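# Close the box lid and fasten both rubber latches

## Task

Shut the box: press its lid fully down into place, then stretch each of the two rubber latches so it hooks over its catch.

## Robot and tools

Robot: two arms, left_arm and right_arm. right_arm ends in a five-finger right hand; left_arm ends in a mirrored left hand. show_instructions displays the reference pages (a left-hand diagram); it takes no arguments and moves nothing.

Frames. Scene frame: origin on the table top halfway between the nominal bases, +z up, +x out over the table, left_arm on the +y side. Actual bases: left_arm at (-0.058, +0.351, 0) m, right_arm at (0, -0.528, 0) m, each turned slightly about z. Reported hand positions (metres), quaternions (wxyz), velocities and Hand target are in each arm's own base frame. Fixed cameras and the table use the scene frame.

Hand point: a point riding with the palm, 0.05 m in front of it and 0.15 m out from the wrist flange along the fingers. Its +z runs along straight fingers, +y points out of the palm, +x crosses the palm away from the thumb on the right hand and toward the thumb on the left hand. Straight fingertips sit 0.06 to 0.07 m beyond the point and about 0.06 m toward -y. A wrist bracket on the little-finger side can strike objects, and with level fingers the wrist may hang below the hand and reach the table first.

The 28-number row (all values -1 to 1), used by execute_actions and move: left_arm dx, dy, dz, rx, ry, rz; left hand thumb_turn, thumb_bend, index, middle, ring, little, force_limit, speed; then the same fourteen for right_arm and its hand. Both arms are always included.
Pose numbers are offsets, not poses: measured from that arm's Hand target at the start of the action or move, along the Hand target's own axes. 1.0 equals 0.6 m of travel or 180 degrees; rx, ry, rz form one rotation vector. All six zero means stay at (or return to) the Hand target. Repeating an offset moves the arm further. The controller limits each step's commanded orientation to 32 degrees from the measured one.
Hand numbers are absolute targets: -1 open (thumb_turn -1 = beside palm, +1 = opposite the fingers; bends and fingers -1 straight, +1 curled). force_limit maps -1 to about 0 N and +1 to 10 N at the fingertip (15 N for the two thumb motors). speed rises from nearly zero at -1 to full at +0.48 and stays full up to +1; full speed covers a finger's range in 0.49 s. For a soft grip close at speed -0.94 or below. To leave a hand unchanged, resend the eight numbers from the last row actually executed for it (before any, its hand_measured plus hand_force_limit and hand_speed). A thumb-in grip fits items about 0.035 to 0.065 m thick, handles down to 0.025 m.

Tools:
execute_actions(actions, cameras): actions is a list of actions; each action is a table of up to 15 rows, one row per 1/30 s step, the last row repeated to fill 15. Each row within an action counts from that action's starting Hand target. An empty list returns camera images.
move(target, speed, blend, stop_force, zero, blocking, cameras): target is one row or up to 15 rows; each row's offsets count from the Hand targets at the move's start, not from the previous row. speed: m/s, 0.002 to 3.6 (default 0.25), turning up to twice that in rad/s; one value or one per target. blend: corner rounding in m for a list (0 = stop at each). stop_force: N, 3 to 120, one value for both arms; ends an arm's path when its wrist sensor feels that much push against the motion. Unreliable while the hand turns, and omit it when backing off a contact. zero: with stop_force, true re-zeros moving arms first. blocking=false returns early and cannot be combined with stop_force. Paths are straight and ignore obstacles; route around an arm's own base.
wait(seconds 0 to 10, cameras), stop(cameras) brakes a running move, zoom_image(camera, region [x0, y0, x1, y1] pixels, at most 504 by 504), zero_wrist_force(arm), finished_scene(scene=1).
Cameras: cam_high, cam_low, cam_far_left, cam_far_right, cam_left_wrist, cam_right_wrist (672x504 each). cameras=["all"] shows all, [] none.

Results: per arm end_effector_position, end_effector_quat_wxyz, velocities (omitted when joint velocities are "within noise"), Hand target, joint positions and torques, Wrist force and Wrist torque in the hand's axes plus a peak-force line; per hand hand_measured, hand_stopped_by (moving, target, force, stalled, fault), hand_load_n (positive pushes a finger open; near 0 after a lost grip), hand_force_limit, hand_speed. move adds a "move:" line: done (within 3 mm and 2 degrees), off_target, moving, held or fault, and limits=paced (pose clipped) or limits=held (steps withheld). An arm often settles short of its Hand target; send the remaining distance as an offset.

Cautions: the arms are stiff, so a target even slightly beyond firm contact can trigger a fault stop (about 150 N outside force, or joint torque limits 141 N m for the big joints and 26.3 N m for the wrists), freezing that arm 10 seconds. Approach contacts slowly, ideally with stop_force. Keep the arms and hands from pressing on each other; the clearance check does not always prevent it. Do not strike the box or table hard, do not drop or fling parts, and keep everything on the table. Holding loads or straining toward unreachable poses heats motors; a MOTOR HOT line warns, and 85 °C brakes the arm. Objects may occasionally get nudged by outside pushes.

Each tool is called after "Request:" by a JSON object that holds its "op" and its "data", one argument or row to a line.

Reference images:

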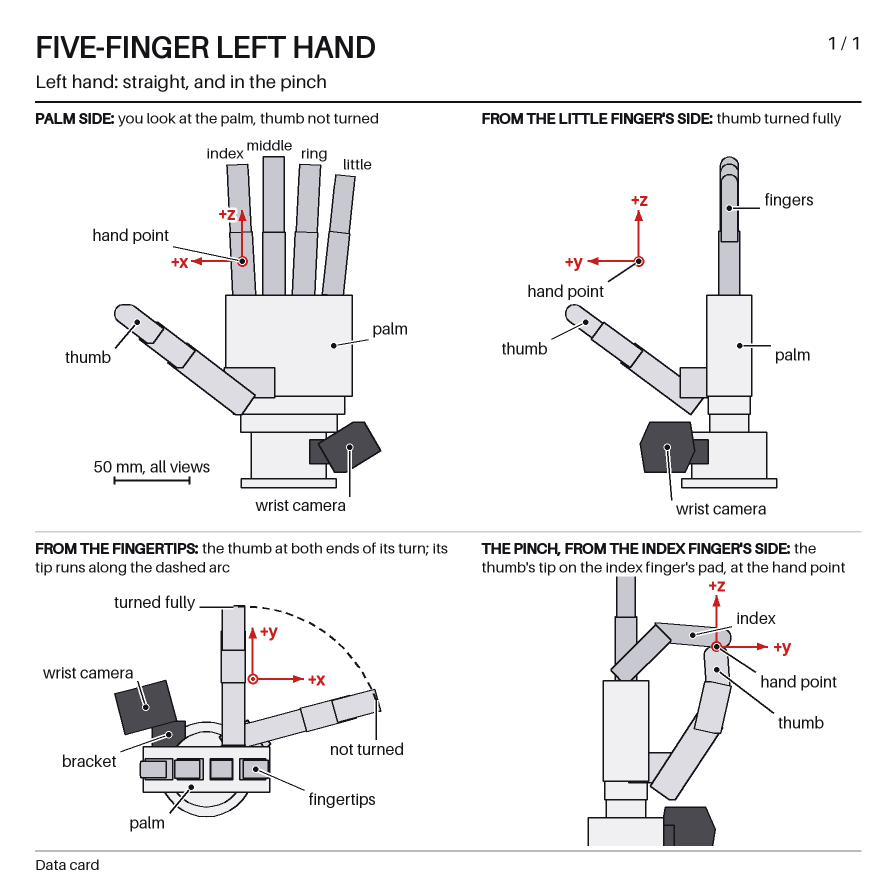

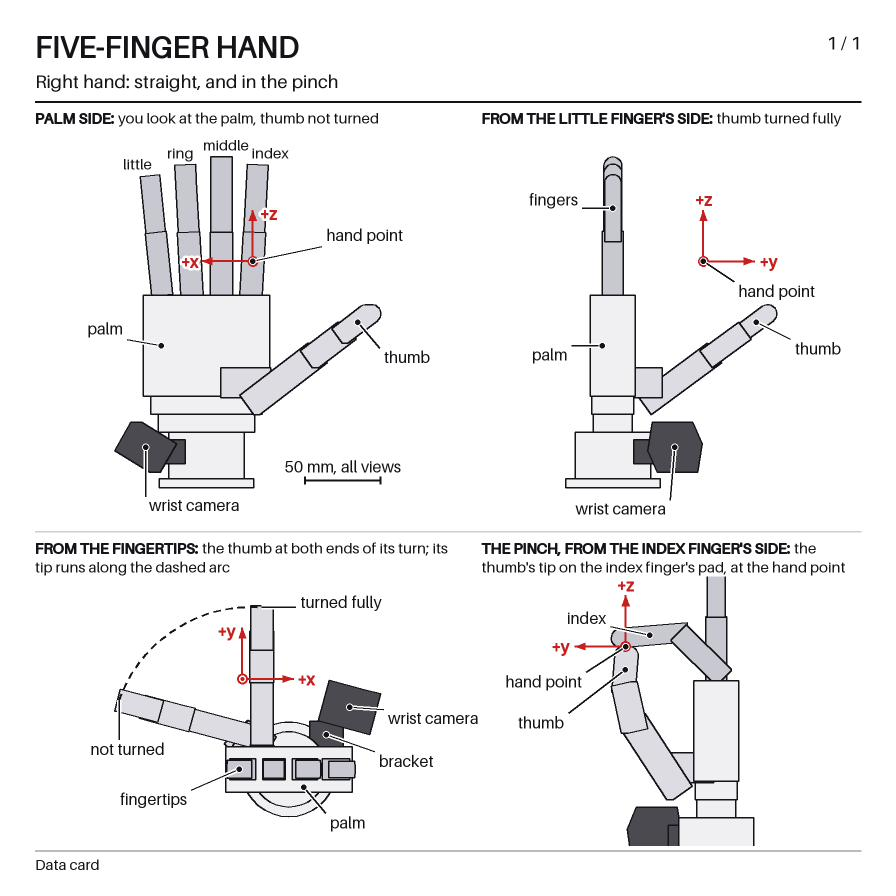

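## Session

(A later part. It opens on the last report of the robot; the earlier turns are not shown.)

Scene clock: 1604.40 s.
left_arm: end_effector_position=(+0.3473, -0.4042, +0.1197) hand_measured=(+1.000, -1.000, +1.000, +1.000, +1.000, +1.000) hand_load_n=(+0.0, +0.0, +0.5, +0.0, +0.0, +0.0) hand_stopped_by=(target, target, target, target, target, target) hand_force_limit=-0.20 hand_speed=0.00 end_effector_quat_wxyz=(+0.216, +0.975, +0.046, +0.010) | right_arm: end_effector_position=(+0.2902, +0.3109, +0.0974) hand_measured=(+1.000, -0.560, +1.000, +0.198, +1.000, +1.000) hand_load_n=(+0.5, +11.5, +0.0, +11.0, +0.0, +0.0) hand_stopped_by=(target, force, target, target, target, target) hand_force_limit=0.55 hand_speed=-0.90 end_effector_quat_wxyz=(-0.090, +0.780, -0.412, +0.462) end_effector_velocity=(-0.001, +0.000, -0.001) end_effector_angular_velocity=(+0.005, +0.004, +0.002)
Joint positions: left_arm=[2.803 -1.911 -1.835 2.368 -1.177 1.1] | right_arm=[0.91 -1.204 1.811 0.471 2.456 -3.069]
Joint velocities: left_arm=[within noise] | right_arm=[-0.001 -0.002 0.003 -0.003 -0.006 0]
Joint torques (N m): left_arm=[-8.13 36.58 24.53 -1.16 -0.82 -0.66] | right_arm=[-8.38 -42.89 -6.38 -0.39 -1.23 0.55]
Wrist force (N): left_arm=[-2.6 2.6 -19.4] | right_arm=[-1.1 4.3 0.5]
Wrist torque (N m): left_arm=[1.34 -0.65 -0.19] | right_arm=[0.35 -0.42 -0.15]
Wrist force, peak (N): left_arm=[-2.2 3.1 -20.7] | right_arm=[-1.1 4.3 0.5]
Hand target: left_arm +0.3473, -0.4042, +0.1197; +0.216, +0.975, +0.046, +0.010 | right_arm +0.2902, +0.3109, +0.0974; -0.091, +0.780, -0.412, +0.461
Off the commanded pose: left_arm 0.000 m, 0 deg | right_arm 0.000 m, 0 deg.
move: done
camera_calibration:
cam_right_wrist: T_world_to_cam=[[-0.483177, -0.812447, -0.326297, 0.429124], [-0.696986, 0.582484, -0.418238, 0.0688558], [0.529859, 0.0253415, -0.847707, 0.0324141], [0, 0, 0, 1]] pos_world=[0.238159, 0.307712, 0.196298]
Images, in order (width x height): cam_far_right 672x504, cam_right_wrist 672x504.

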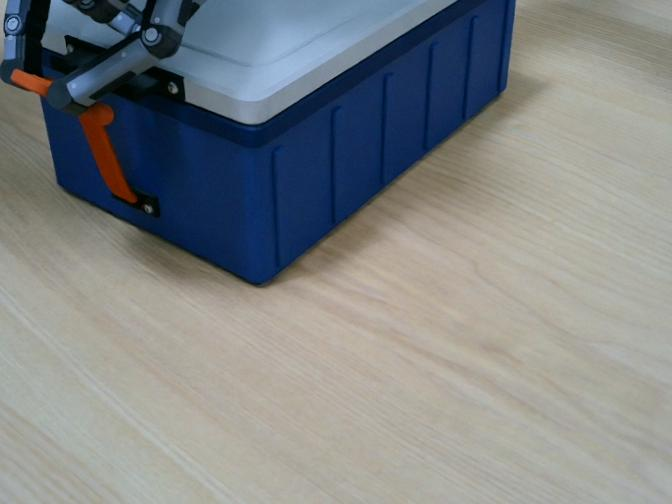

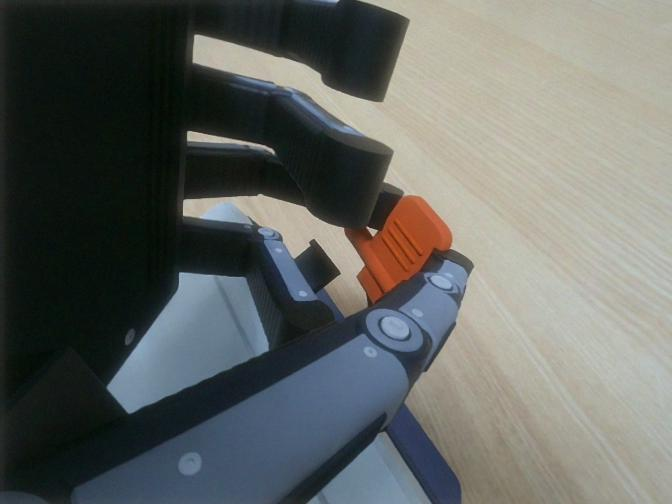

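Request:
{"op": "move", "data": {
  "target": [0,0,0,0,0,0,1,-1,1,1,1,1,-0.2,0,0.0013,-0.0087,-0.0070,-0.0074,0.0232,-0.0303,1,-0.35,1,0.2,1,1,0.55,-0.9],
  "speed": 0.04,
  "cameras": ["cam_right_wrist","cam_far_right","cam_high"]
}}

Request:
{"op": "zoom_image", "data": {
  "camera": "cam_far_right",
  "region": [0, 20, 240, 260]
}}

Request:
{"op": "zoom_image", "data": {
  "camera": "cam_right_wrist",
  "region": [240, 140, 520, 420]
}}

Request:
{"op": "zoom_image", "data": {
  "camera": "cam_high",
  "region": [150, 20, 370, 180]
}}

Scene clock: 1614.53 s.
left_arm: end_effector_position=(+0.3473, -0.4042, +0.1197) hand_measured=(+1.000, -1.000, +1.000, +1.000, +1.000, +1.000) hand_load_n=(+0.0, +0.0, +0.0, +0.0, +0.0, +0.5) hand_stopped_by=(target, target, target, target, target, target) hand_force_limit=-0.20 hand_speed=0.00 end_effector_quat_wxyz=(+0.216, +0.975, +0.046, +0.010) | right_arm: end_effector_position=(+0.2900, +0.3147, +0.1030) hand_measured=(+1.000, -0.560, +1.000, +0.198, +1.000, +1.000) hand_load_n=(+2.0, +11.0, +0.0, +12.5, +0.0, +0.0) hand_stopped_by=(target, force, target, target, target, target) hand_force_limit=0.55 hand_speed=-0.90 end_effector_quat_wxyz=(-0.044, +0.783, -0.383, +0.489)
Joint positions: left_arm=[2.803 -1.911 -1.835 2.368 -1.177 1.1] | right_arm=[0.952 -1.123 1.736 0.565 2.546 -3.061]
Joint torques (N m): left_arm=[-8.06 35.21 24.91 -1.13 -0.83 -0.64] | right_arm=[-6.86 -49.08 -6.32 1.07 0.24 0.58]
Wrist force (N): left_arm=[-2.5 2.6 -19.5] | right_arm=[-5.4 5.1 2.2]
Wrist torque (N m): left_arm=[1.34 -0.65 -0.19] | right_arm=[0.37 -0.44 -0.09]
Wrist force, peak (N): left_arm=[-2.2 3.1 -20.7] | right_arm=[-5.5 5.1 2.1]
Hand target: left_arm +0.3473, -0.4042, +0.1197; +0.216, +0.975, +0.046, +0.010 | right_arm +0.2899, +0.3147, +0.1029; -0.044, +0.783, -0.383, +0.489
Off the commanded pose: left_arm 0.000 m, 0 deg | right_arm 0.000 m, 0 deg.
move: done
camera_calibration:
cam_right_wrist: T_world_to_cam=[[-0.481106, -0.846362, -0.228492, 0.433903], [-0.693672, 0.526897, -0.49112, 0.0928881], [0.536057, -0.0777823, -0.840591, 0.0670327], [0, 0, 0, 1]] pos_world=[0.237253, 0.32351, 0.201109]
Images, in order (width x height): cam_high 672x504, cam_far_right 672x504, cam_right_wrist 672x504.

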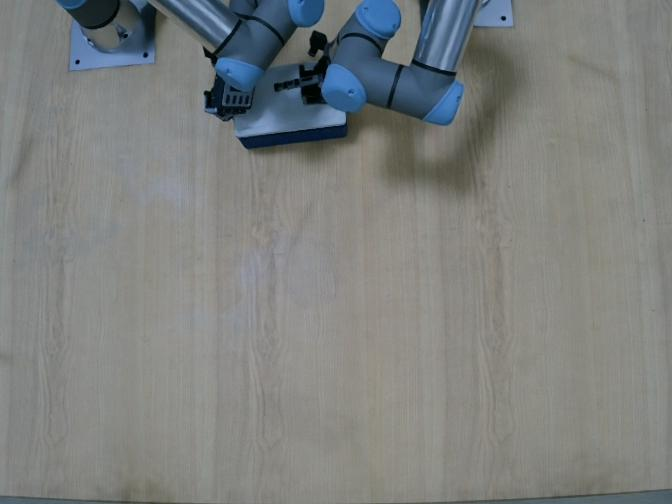

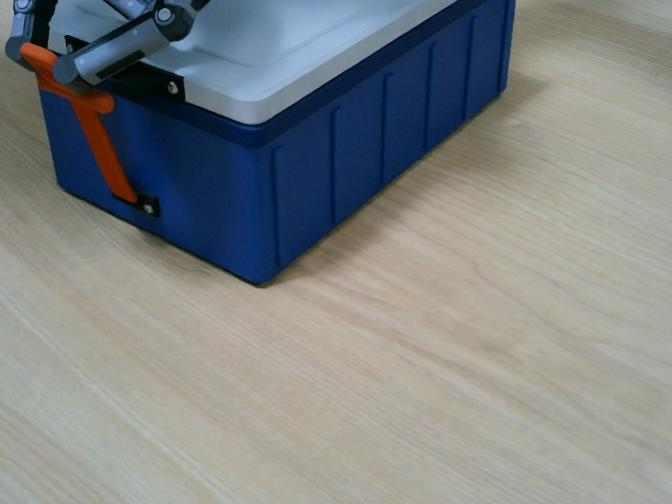

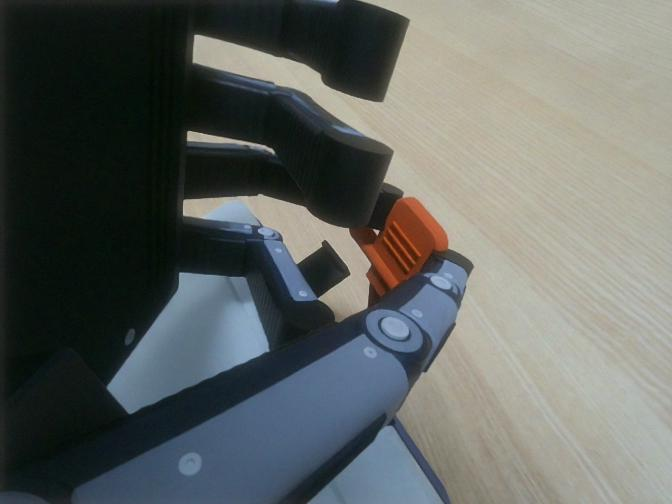

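Scaled by 2.100 from the camera's 672x504 image, which has a finer 960x720 frame.

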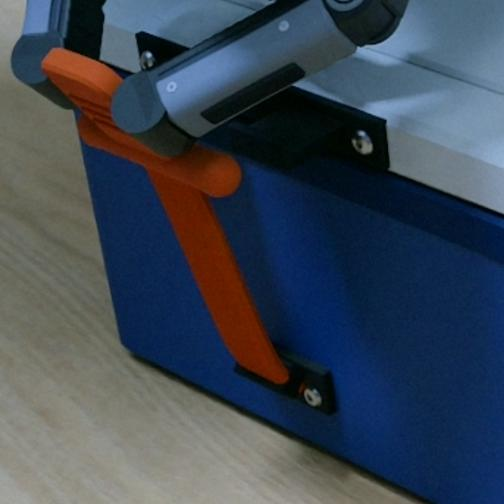

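Scaled by 1.800 from the camera's 672x504 image, which has a finer 960x720 frame.

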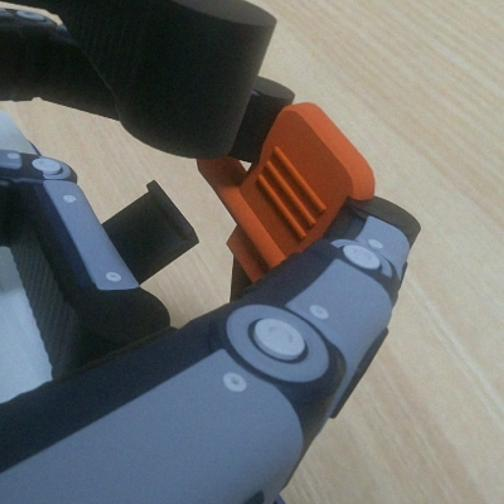

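Scaled by 2.291 from the camera's 672x504 image, which has a finer 960x720 frame.

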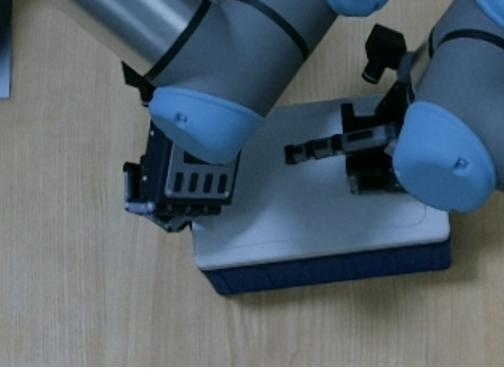

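Request:
{"op": "zoom_image", "data": {
  "camera": "cam_far_right",
  "region": [0, 10, 120, 130]
}}

Request:
{"op": "wait", "data": {
  "seconds": 0.1,
  "cameras": ["cam_far_left","cam_low","cam_left_wrist"]
}}

Request:
{"op": "zoom_image", "data": {
  "camera": "cam_low",
  "region": [370, 80, 540, 220]
}}

Scaled by 4.200 from the camera's 672x504 image, which has a finer 960x720 frame.

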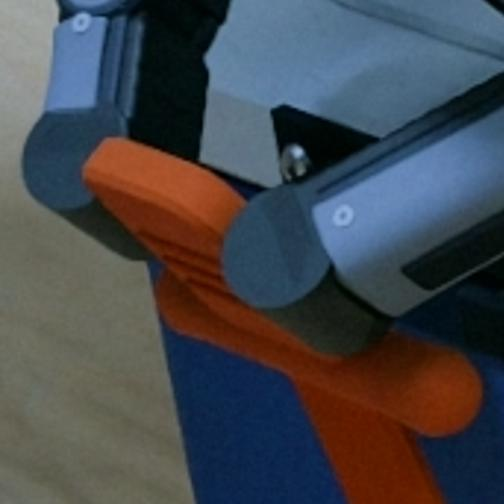

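Scene clock: 1639.10 s.
left_arm: end_effector_position=(+0.3473, -0.4042, +0.1197) hand_measured=(+1.000, -1.000, +1.000, +1.000, +1.000, +1.000) hand_load_n=(+0.0, +0.0, +0.0, +0.0, +0.0, +0.5) hand_stopped_by=(target, target, target, target, target, target) hand_force_limit=-0.20 hand_speed=0.00 end_effector_quat_wxyz=(+0.216, +0.975, +0.046, +0.010) | right_arm: end_effector_position=(+0.2899, +0.3147, +0.1029) hand_measured=(+1.000, -0.560, +1.000, +0.198, +1.000, +1.000) hand_load_n=(+2.0, +10.5, +0.0, +12.0, +0.0, +0.5) hand_stopped_by=(target, force, target, target, target, target) hand_force_limit=0.55 hand_speed=-0.90 end_effector_quat_wxyz=(-0.044, +0.783, -0.383, +0.489)
Joint positions: left_arm=[2.803 -1.911 -1.835 2.368 -1.177 1.1] | right_arm=[0.952 -1.124 1.736 0.565 2.545 -3.061]
Joint torques (N m): left_arm=[-8.52 35.58 25.46 -1.07 -0.85 -0.69] | right_arm=[-9.16 -47.47 -6.14 0.8 0.03 -1.87]
Wrist force (N): left_arm=[-2.2 2.9 -20.5] | right_arm=[-4.5 4.3 1.7]
Wrist torque (N m): left_arm=[1.34 -0.65 -0.19] | right_arm=[0.38 -0.45 -0.09]
Wrist force, peak (N): left_arm=[-2.3 3.0 -20.6] | right_arm=[-5.4 5.4 2.3]
Hand target: left_arm +0.3473, -0.4042, +0.1197; +0.216, +0.975, +0.046, +0.010 | right_arm +0.2899, +0.3147, +0.1029; -0.044, +0.783, -0.383, +0.489
Off the commanded pose: left_arm 0.000 m, 0 deg | right_arm 0.000 m, 0 deg.
wait: 0.10 s; at rest from the start
camera_calibration:
cam_left_wrist: T_world_to_cam=[[0.151189, 0.873614, -0.462536, 0.366359], [0.831197, 0.140904, 0.537827, -0.298792], [0.535027, -0.465772, -0.704842, -0.171196], [0, 0, 0, 1]] pos_world=[0.284559, -0.357694, 0.209487]
Images, in order (width x height): cam_low 672x504, cam_far_left 672x504, cam_left_wrist 672x504.

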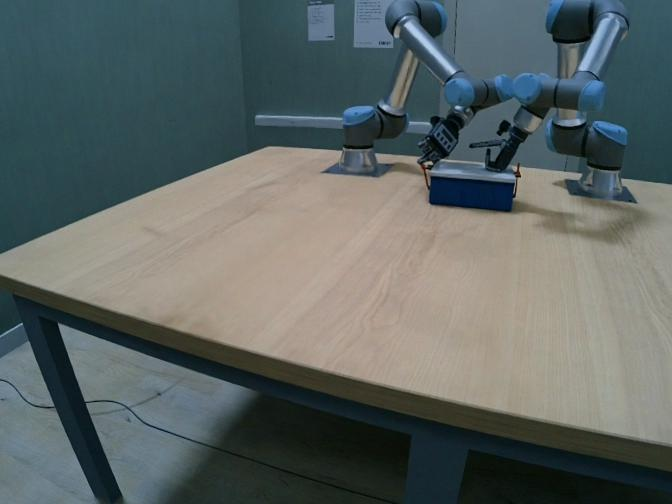

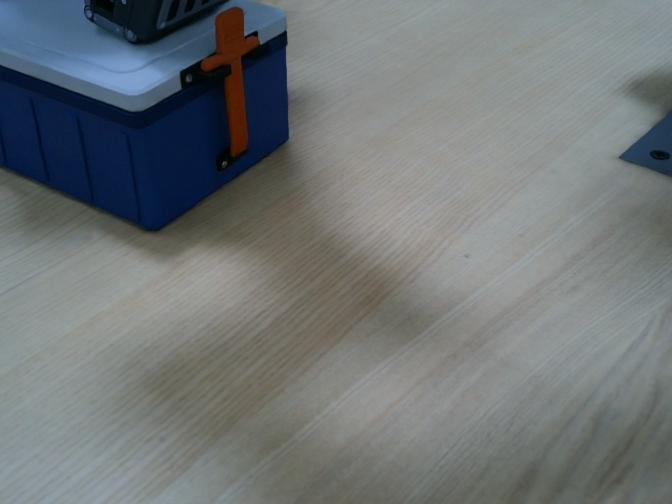

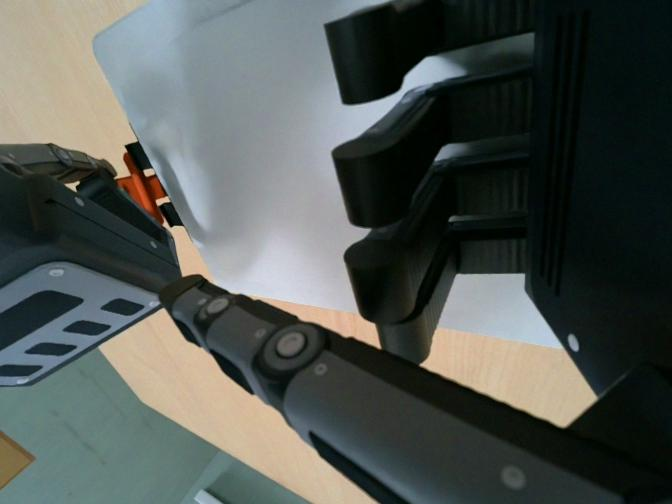

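Scaled by 2.965 from the camera's 672x504 image, which has a finer 960x720 frame.

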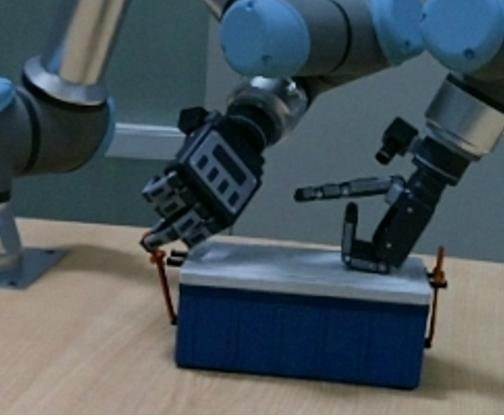

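Request:
{"op": "zoom_image", "data": {
  "camera": "cam_left_wrist",
  "region": [80, 110, 240, 260]
}}

Request:
{"op": "wait", "data": {
  "seconds": 0.1,
  "cameras": ["cam_low"]
}}

Request:
{"op": "zoom_image", "data": {
  "camera": "cam_low",
  "region": [400, 130, 460, 215]
}}

Scaled by 3.150 from the camera's 672x504 image, which has a finer 960x720 frame.

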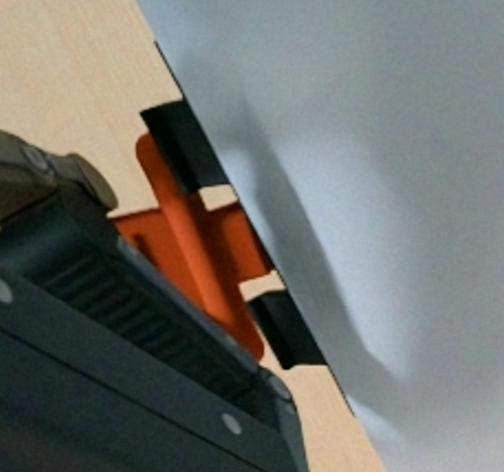

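Scene clock: 1641.60 s.
left_arm: end_effector_position=(+0.3473, -0.4042, +0.1197) hand_measured=(+1.000, -1.000, +1.000, +1.000, +1.000, +1.000) hand_load_n=(+0.0, +0.0, +0.0, +0.0, +0.5, +0.5) hand_stopped_by=(target, target, target, target, target, target) hand_force_limit=-0.20 hand_speed=0.00 end_effector_quat_wxyz=(+0.216, +0.975, +0.046, +0.010) | right_arm: end_effector_position=(+0.2899, +0.3147, +0.1029) hand_measured=(+1.000, -0.560, +1.000, +0.198, +1.000, +1.000) hand_load_n=(+2.0, +11.0, +0.0, +12.5, +0.0, +0.0) hand_stopped_by=(target, force, target, target, target, target) hand_force_limit=0.55 hand_speed=-0.90 end_effector_quat_wxyz=(-0.044, +0.783, -0.383, +0.489)
Joint positions: left_arm=[2.803 -1.911 -1.835 2.368 -1.177 1.1] | right_arm=[0.952 -1.124 1.736 0.565 2.545 -3.061]
Joint torques (N m): left_arm=[-8.01 35.26 24.93 -1.13 -0.76 -0.7] | right_arm=[-9.15 -48.14 -5.95 0.87 0.11 -1.76]
Wrist force (N): left_arm=[-1.9 3.0 -20.3] | right_arm=[-4.6 4.6 2.0]
Wrist torque (N m): left_arm=[1.35 -0.70 -0.17] | right_arm=[0.38 -0.45 -0.09]
Wrist force, peak (N): left_arm=[-2.2 3.0 -20.6] | right_arm=[-5.7 5.2 2.2]
Hand target: left_arm +0.3473, -0.4042, +0.1197; +0.216, +0.975, +0.046, +0.010 | right_arm +0.2899, +0.3147, +0.1029; -0.044, +0.783, -0.383, +0.489
Off the commanded pose: left_arm 0.000 m, 0 deg | right_arm 0.000 m, 0 deg.
wait: 0.10 s; at rest from the start
Images, in order (width x height): cam_low 672x504.

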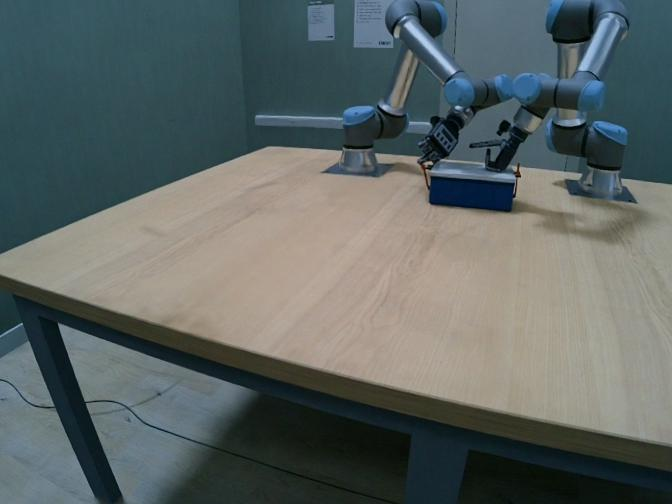

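Scaled by 5.929 from the camera's 672x504 image, which has a finer 960x720 frame.

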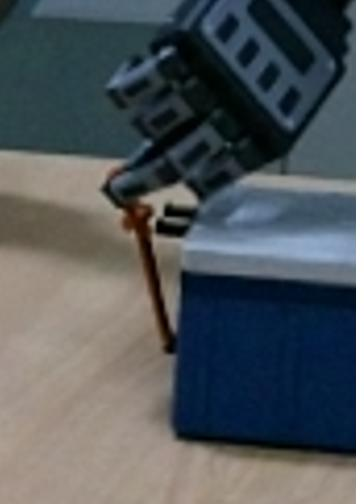

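Request:
{"op": "move", "data": {
  "target": [0,0,0,0,0,0,1,-1,1,1,1,1,-0.2,0,0.0029,-0.0089,-0.0075,0,0,0,1,-0.35,1,0.2,1,1,0.55,-0.9],
  "speed": 0.03,
  "cameras": ["cam_right_wrist","cam_far_right","cam_left_wrist","cam_low"]
}}

Request:
{"op": "zoom_image", "data": {
  "camera": "cam_left_wrist",
  "region": [80, 110, 240, 260]
}}

Request:
{"op": "zoom_image", "data": {
  "camera": "cam_low",
  "region": [400, 130, 460, 215]
}}

Request:
{"op": "zoom_image", "data": {
  "camera": "cam_far_right",
  "region": [0, 10, 120, 130]
}}

Request:
{"op": "zoom_image", "data": {
  "camera": "cam_right_wrist",
  "region": [280, 140, 500, 360]
}}

Scene clock: 1659.60 s.
left_arm: end_effector_position=(+0.3473, -0.4042, +0.1197) hand_measured=(+1.000, -1.000, +1.000, +1.000, +1.000, +1.000) hand_load_n=(+0.0, +0.0, +0.0, +0.0, +0.0, +0.0) hand_stopped_by=(target, target, target, target, target, target) hand_force_limit=-0.20 hand_speed=0.00 end_effector_quat_wxyz=(+0.216, +0.975, +0.046, +0.010) | right_arm: end_effector_position=(+0.2897, +0.3188, +0.1090) hand_measured=(+1.000, -0.560, +1.000, +0.198, +1.000, +1.000) hand_load_n=(+4.0, +10.0, +0.0, +12.5, +0.0, +0.0) hand_stopped_by=(target, force, target, target, target, target) hand_force_limit=0.55 hand_speed=-0.90 end_effector_quat_wxyz=(-0.044, +0.783, -0.383, +0.489)
Joint positions: left_arm=[2.803 -1.911 -1.835 2.368 -1.177 1.1] | right_arm=[0.958 -1.122 1.718 0.59 2.548 -3.051]
Joint torques (N m): left_arm=[-8.34 34.52 25.03 -1.17 -0.71 -0.73] | right_arm=[-3.86 -33.32 -11.02 1.7 5.79 -1.14]
Wrist force (N): left_arm=[-2.4 3.1 -20.4] | right_arm=[-7.8 5.8 3.5]
Wrist torque (N m): left_arm=[1.36 -0.62 -0.20] | right_arm=[0.45 -0.46 0.02]
Wrist force, peak (N): left_arm=[-2.2 3.2 -20.7] | right_arm=[-8.4 6.4 4.0]
Hand target: left_arm +0.3473, -0.4042, +0.1197; +0.216, +0.975, +0.046, +0.010 | right_arm +0.2897, +0.3187, +0.1089; -0.044, +0.783, -0.383, +0.489
Off the commanded pose: left_arm 0.000 m, 0 deg | right_arm 0.000 m, 0 deg.
move: done
camera_calibration:
cam_left_wrist: T_world_to_cam=[[0.151189, 0.873614, -0.462536, 0.366359], [0.831197, 0.140904, 0.537827, -0.298792], [0.535027, -0.465772, -0.704842, -0.171196], [0, 0, 0, 1]] pos_world=[0.284559, -0.357694, 0.209487]
cam_right_wrist: T_world_to_cam=[[-0.481083, -0.84632, -0.228697, 0.438623], [-0.693768, 0.52701, -0.490862, 0.0933991], [0.535952, -0.0774826, -0.840685, 0.0725024], [0, 0, 0, 1]] pos_world=[0.236953, 0.32761, 0.207109]
Images, in order (width x height): cam_low 672x504, cam_far_right 672x504, cam_left_wrist 672x504, cam_right_wrist 672x504.

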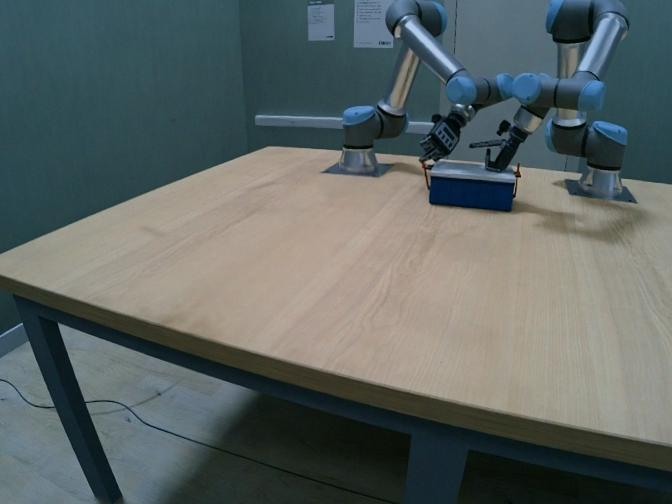

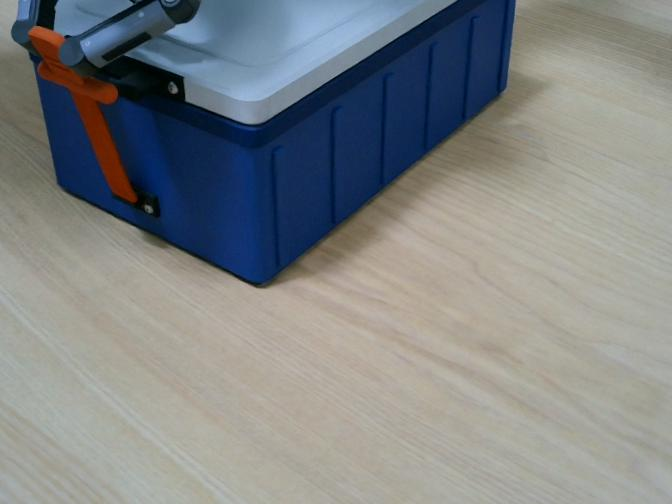

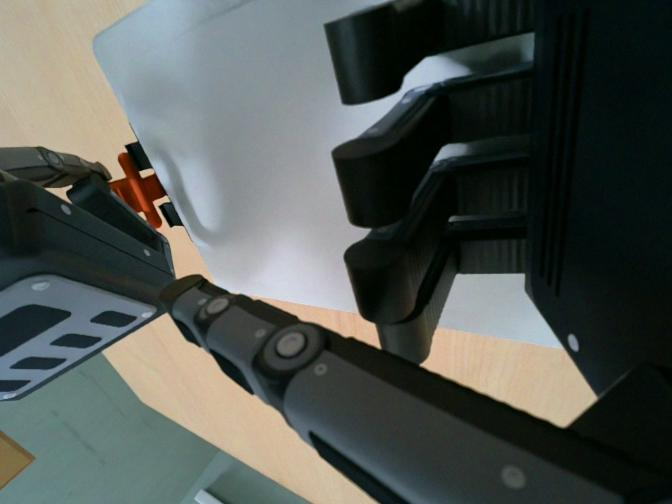

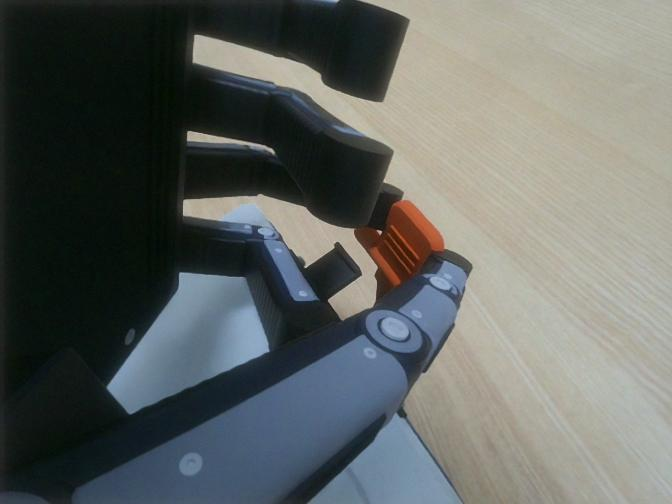

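Scaled by 3.150 from the camera's 672x504 image, which has a finer 960x720 frame.

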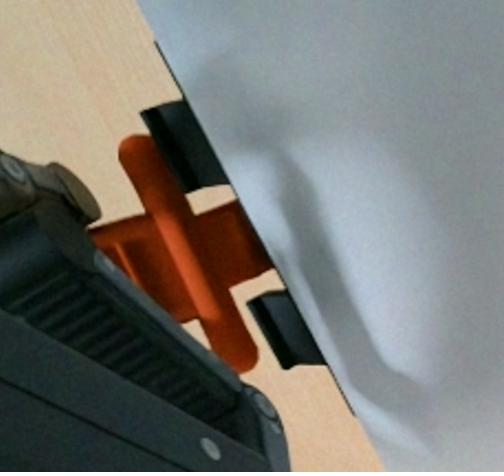

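Scaled by 5.929 from the camera's 672x504 image, which has a finer 960x720 frame.

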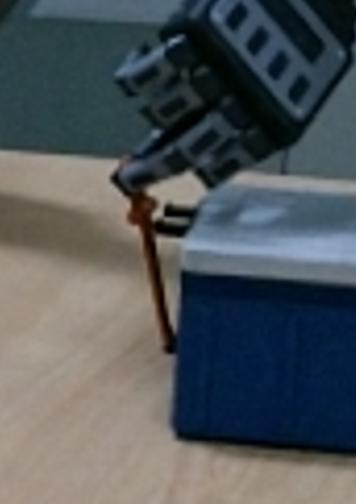

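Scaled by 4.200 from the camera's 672x504 image, which has a finer 960x720 frame.

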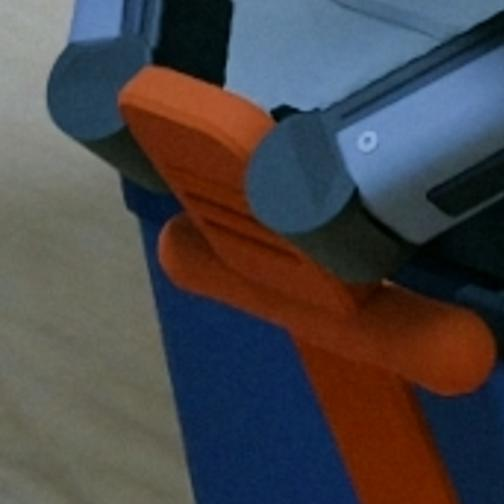

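Scaled by 2.291 from the camera's 672x504 image, which has a finer 960x720 frame.

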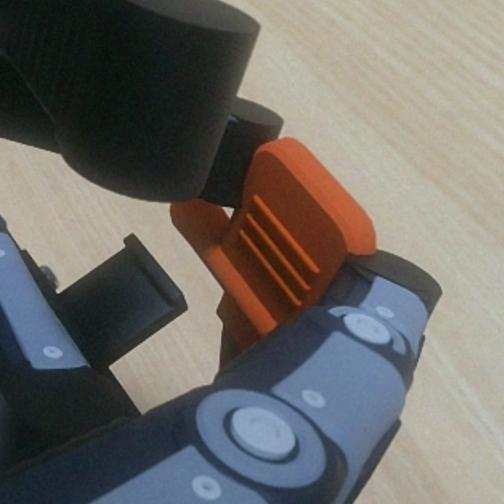

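Request:
{"op": "move", "data": {
  "target": [0,0,0,0,0,0,1,-1,1,1,1,1,-0.2,0,0.0034,-0.0074,-0.0065,0,0,0,1,-0.35,1,0.2,1,1,0.55,-0.9],
  "speed": 0.03,
  "cameras": ["cam_right_wrist","cam_far_right","cam_left_wrist","cam_low"]
}}

Request:
{"op": "zoom_image", "data": {
  "camera": "cam_left_wrist",
  "region": [80, 110, 240, 260]
}}

Request:
{"op": "zoom_image", "data": {
  "camera": "cam_low",
  "region": [400, 130, 460, 215]
}}

Request:
{"op": "zoom_image", "data": {
  "camera": "cam_far_right",
  "region": [0, 10, 120, 130]
}}

Scene clock: 1671.00 s.
left_arm: end_effector_position=(+0.3473, -0.4043, +0.1197) hand_measured=(+1.000, -1.000, +1.000, +1.000, +1.000, +1.000) hand_load_n=(+0.0, +0.0, +0.0, +0.0, +0.0, +0.0) hand_stopped_by=(target, target, target, target, target, target) hand_force_limit=-0.20 hand_speed=0.00 end_effector_quat_wxyz=(+0.216, +0.975, +0.046, +0.010) | right_arm: end_effector_position=(+0.2895, +0.3218, +0.1145) hand_measured=(+1.000, -0.560, +1.000, +0.198, +1.000, +1.000) hand_load_n=(+7.5, +8.5, +0.0, +11.5, +0.0, +0.0) hand_stopped_by=(target, force, target, target, target, target) hand_force_limit=0.55 hand_speed=-0.90 end_effector_quat_wxyz=(-0.044, +0.783, -0.383, +0.489)
Joint positions: left_arm=[2.803 -1.911 -1.835 2.368 -1.177 1.1] | right_arm=[0.963 -1.122 1.703 0.612 2.549 -3.043]
Joint torques (N m): left_arm=[-8.54 35.21 23.29 -1.15 -0.62 -0.6] | right_arm=[-1.4 -47.7 -13.24 2.5 6.32 -0.89]
Wrist force (N): left_arm=[-0.7 3.9 -20.0] | right_arm=[-10.3 6.8 5.4]
Wrist torque (N m): left_arm=[1.37 -0.68 -0.14] | right_arm=[0.50 -0.48 0.13]
Wrist force, peak (N): left_arm=[-2.2 3.0 -20.7] | right_arm=[-11.2 7.7 5.6]
Hand target: left_arm +0.3473, -0.4042, +0.1197; +0.216, +0.975, +0.046, +0.010 | right_arm +0.2895, +0.3217, +0.1144; -0.044, +0.783, -0.383, +0.489
Off the commanded pose: left_arm 0.000 m, 0 deg | right_arm 0.000 m, 0 deg.
move: done
camera_calibration:
cam_left_wrist: T_world_to_cam=[[0.151189, 0.873614, -0.462536, 0.366359], [0.831197, 0.140904, 0.537827, -0.298792], [0.535027, -0.465772, -0.704842, -0.171196], [0, 0, 0, 1]] pos_world=[0.284559, -0.357694, 0.209487]
cam_right_wrist: T_world_to_cam=[[-0.481083, -0.84632, -0.228697, 0.442239], [-0.693768, 0.52701, -0.490862, 0.0944318], [0.535952, -0.0774826, -0.840685, 0.077458], [0, 0, 0, 1]] pos_world=[0.236753, 0.33051, 0.212609]
Images, in order (width x height): cam_low 672x504, cam_far_right 672x504, cam_left_wrist 672x504, cam_right_wrist 672x504.

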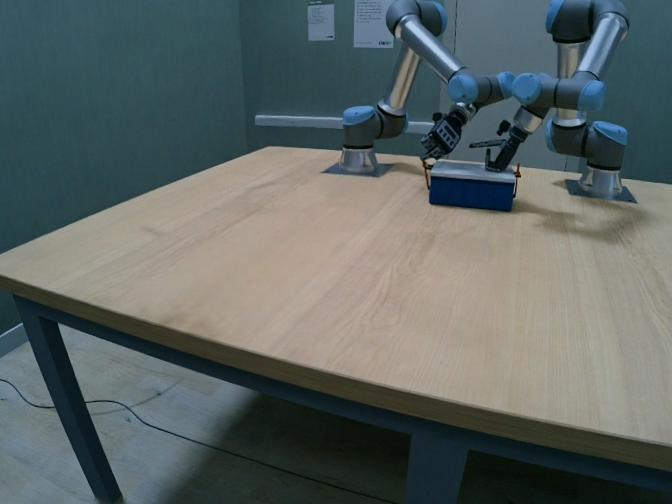

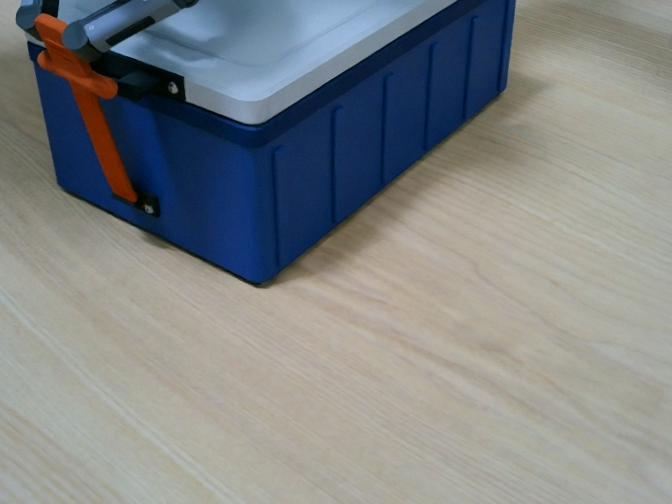

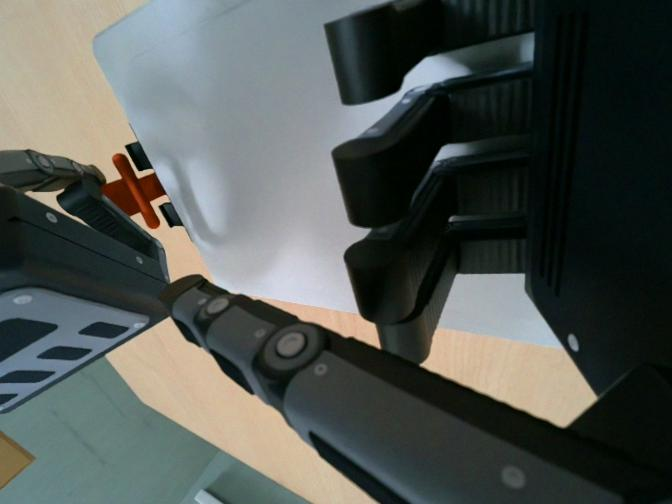

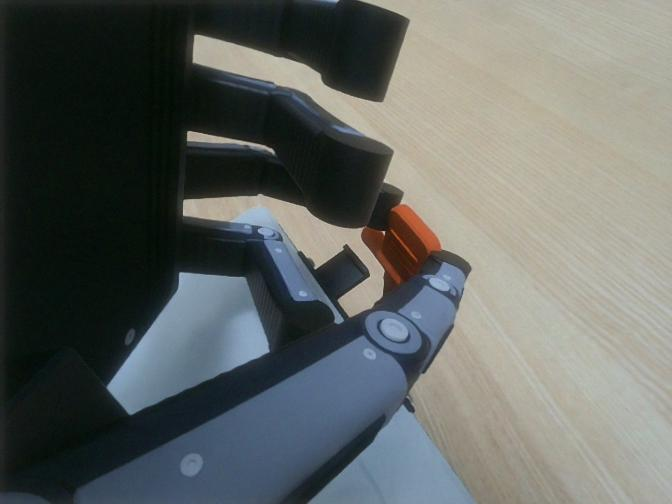

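Scaled by 3.150 from the camera's 672x504 image, which has a finer 960x720 frame.

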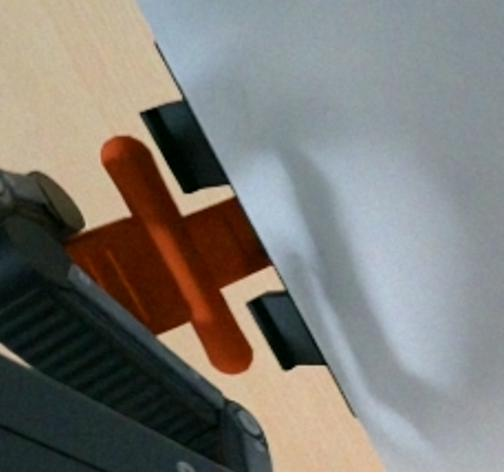

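Scaled by 5.929 from the camera's 672x504 image, which has a finer 960x720 frame.

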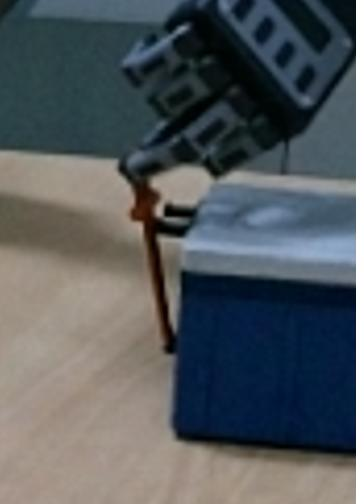

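Scaled by 4.200 from the camera's 672x504 image, which has a finer 960x720 frame.

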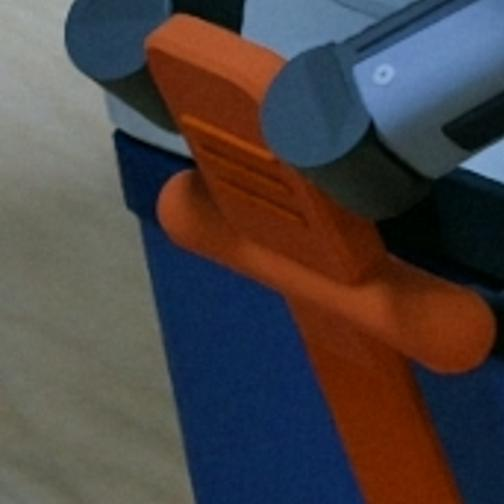

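Request:
{"op": "move", "data": {
  "target": [0,0,0,0,0,0,1,-1,1,1,1,1,-0.2,0,-0.0202,-0.0215,-0.0116,0,0,0,1,-0.35,1,0.2,1,1,0.55,-0.9],
  "speed": 0.03,
  "cameras": ["cam_right_wrist","cam_far_right","cam_left_wrist","cam_low"]
}}

Request:
{"op": "zoom_image", "data": {
  "camera": "cam_left_wrist",
  "region": [80, 110, 240, 260]
}}

Request:
{"op": "zoom_image", "data": {
  "camera": "cam_low",
  "region": [400, 130, 460, 215]
}}

Request:
{"op": "zoom_image", "data": {
  "camera": "cam_far_right",
  "region": [20, 10, 200, 190]
}}

Scene clock: 1683.40 s.
left_arm: end_effector_position=(+0.3473, -0.4043, +0.1197) hand_measured=(+1.000, -1.000, +1.000, +1.000, +1.000, +1.000) hand_load_n=(+0.0, +0.0, +0.0, +0.0, +0.0, +0.5) hand_stopped_by=(target, target, target, target, target, target) hand_force_limit=-0.20 hand_speed=0.00 end_effector_quat_wxyz=(+0.216, +0.975, +0.046, +0.010) | right_arm: end_effector_position=(+0.2884, +0.3408, +0.1149) hand_measured=(+1.000, -0.560, +1.000, +0.198, +1.000, +1.000) hand_load_n=(+4.5, +8.0, +0.0, +10.0, +0.0, +0.0) hand_stopped_by=(target, force, target, target, target, target) hand_force_limit=0.55 hand_speed=-0.90 end_effector_quat_wxyz=(-0.044, +0.783, -0.383, +0.489) end_effector_velocity=(+0.000, -0.001, -0.001) end_effector_angular_velocity=(+0.000, +0.000, +0.002)
Joint positions: left_arm=[2.803 -1.911 -1.835 2.368 -1.177 1.1] | right_arm=[0.99 -1.079 1.643 0.666 2.559 -2.998]
Joint velocities: left_arm=[within noise] | right_arm=[-0.001 -0.002 0.004 -0.006 -0.001 -0.004]
Joint torques (N m): left_arm=[-8.74 35.4 7.95 -1.14 -0.81 -0.51] | right_arm=[-7.64 -48.78 -6.23 0.13 2.84 -1.47]
Wrist force (N): left_arm=[-1.0 6.0 -15.2] | right_arm=[-1.6 7.3 2.9]
Wrist torque (N m): left_arm=[1.22 -0.54 -0.22] | right_arm=[0.38 -0.41 0.04]
Wrist force, peak (N): left_arm=[-0.8 3.7 -20.3] | right_arm=[-11.3 7.7 5.8]
Hand target: left_arm +0.3473, -0.4042, +0.1197; +0.216, +0.975, +0.046, +0.010 | right_arm +0.2884, +0.3407, +0.1148; -0.044, +0.783, -0.383, +0.489
Off the commanded pose: left_arm 0.000 m, 0 deg | right_arm 0.000 m, 0 deg.
move: done
camera_calibration:
cam_left_wrist: T_world_to_cam=[[0.151189, 0.873614, -0.462536, 0.366359], [0.831197, 0.140904, 0.537827, -0.298792], [0.535027, -0.465772, -0.704842, -0.171196], [0, 0, 0, 1]] pos_world=[0.284559, -0.357694, 0.209487]
cam_right_wrist: T_world_to_cam=[[-0.481052, -0.84637, -0.228574, 0.45795], [-0.693792, 0.526914, -0.490932, 0.0838529], [0.535949, -0.0775813, -0.840678, 0.0798972], [0, 0, 0, 1]] pos_world=[0.235653, 0.349611, 0.213009]
Images, in order (width x height): cam_low 672x504, cam_far_right 672x504, cam_left_wrist 672x504, cam_right_wrist 672x504.

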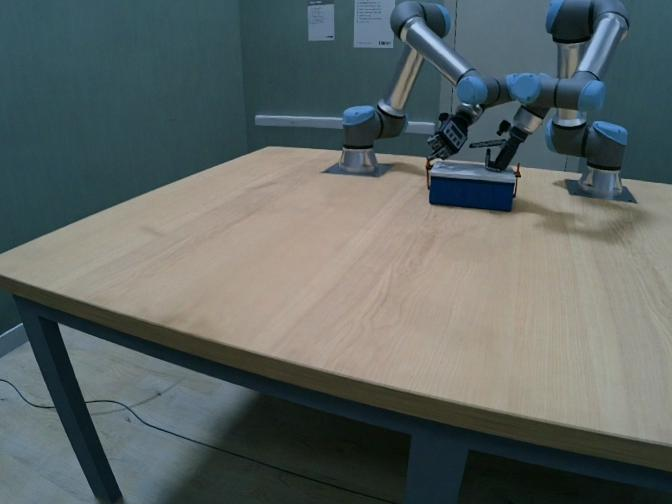

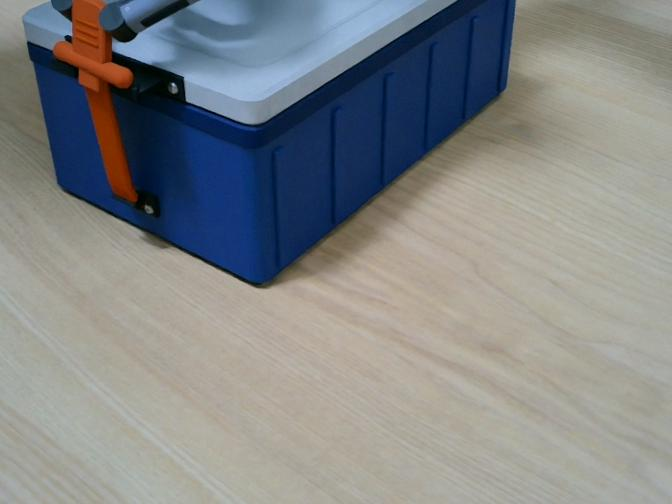

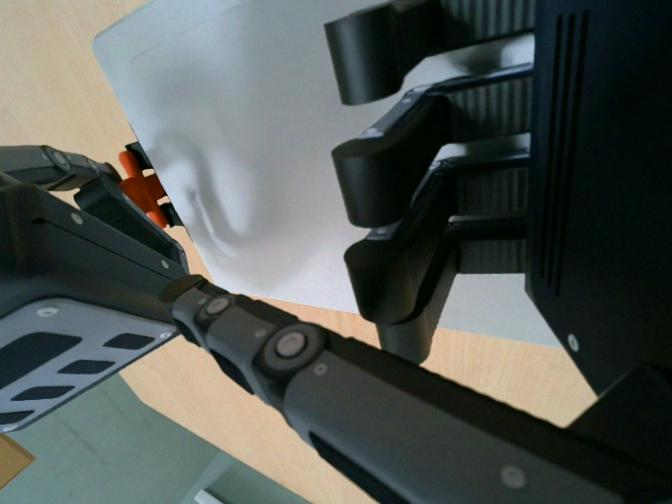

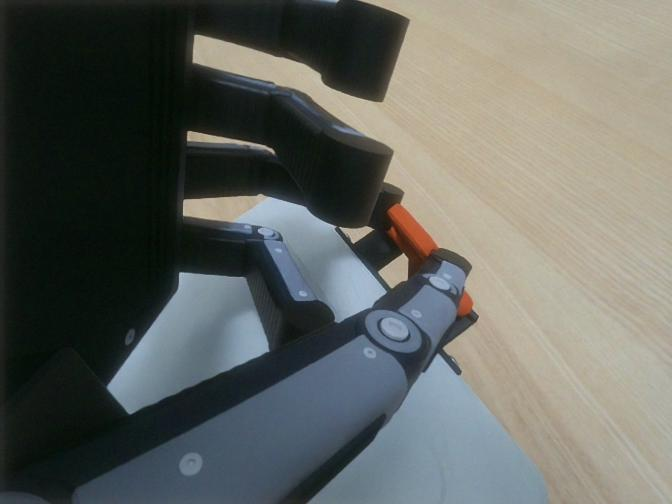

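Scaled by 3.150 from the camera's 672x504 image, which has a finer 960x720 frame.

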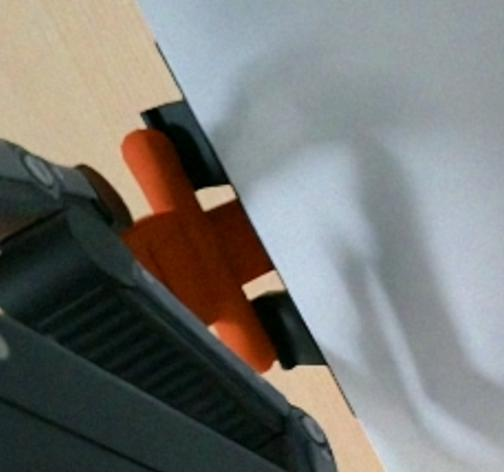

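Scaled by 5.929 from the camera's 672x504 image, which has a finer 960x720 frame.

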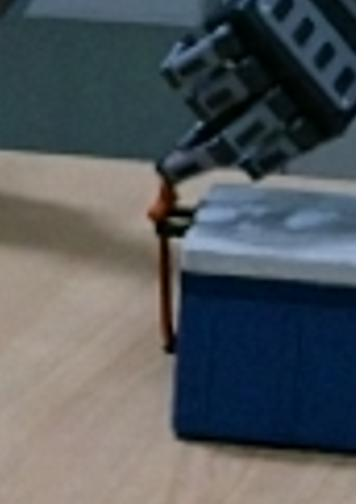

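Scaled by 2.800 from the camera's 672x504 image, which has a finer 960x720 frame.

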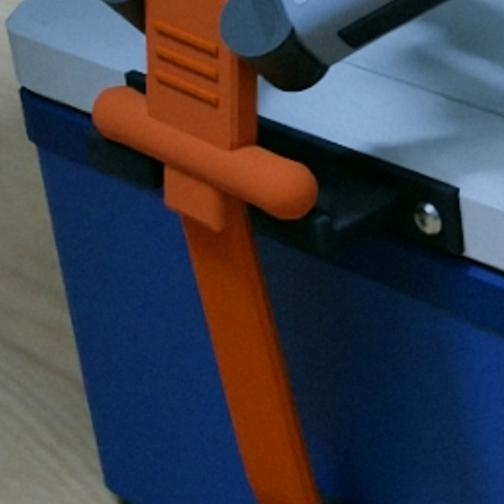

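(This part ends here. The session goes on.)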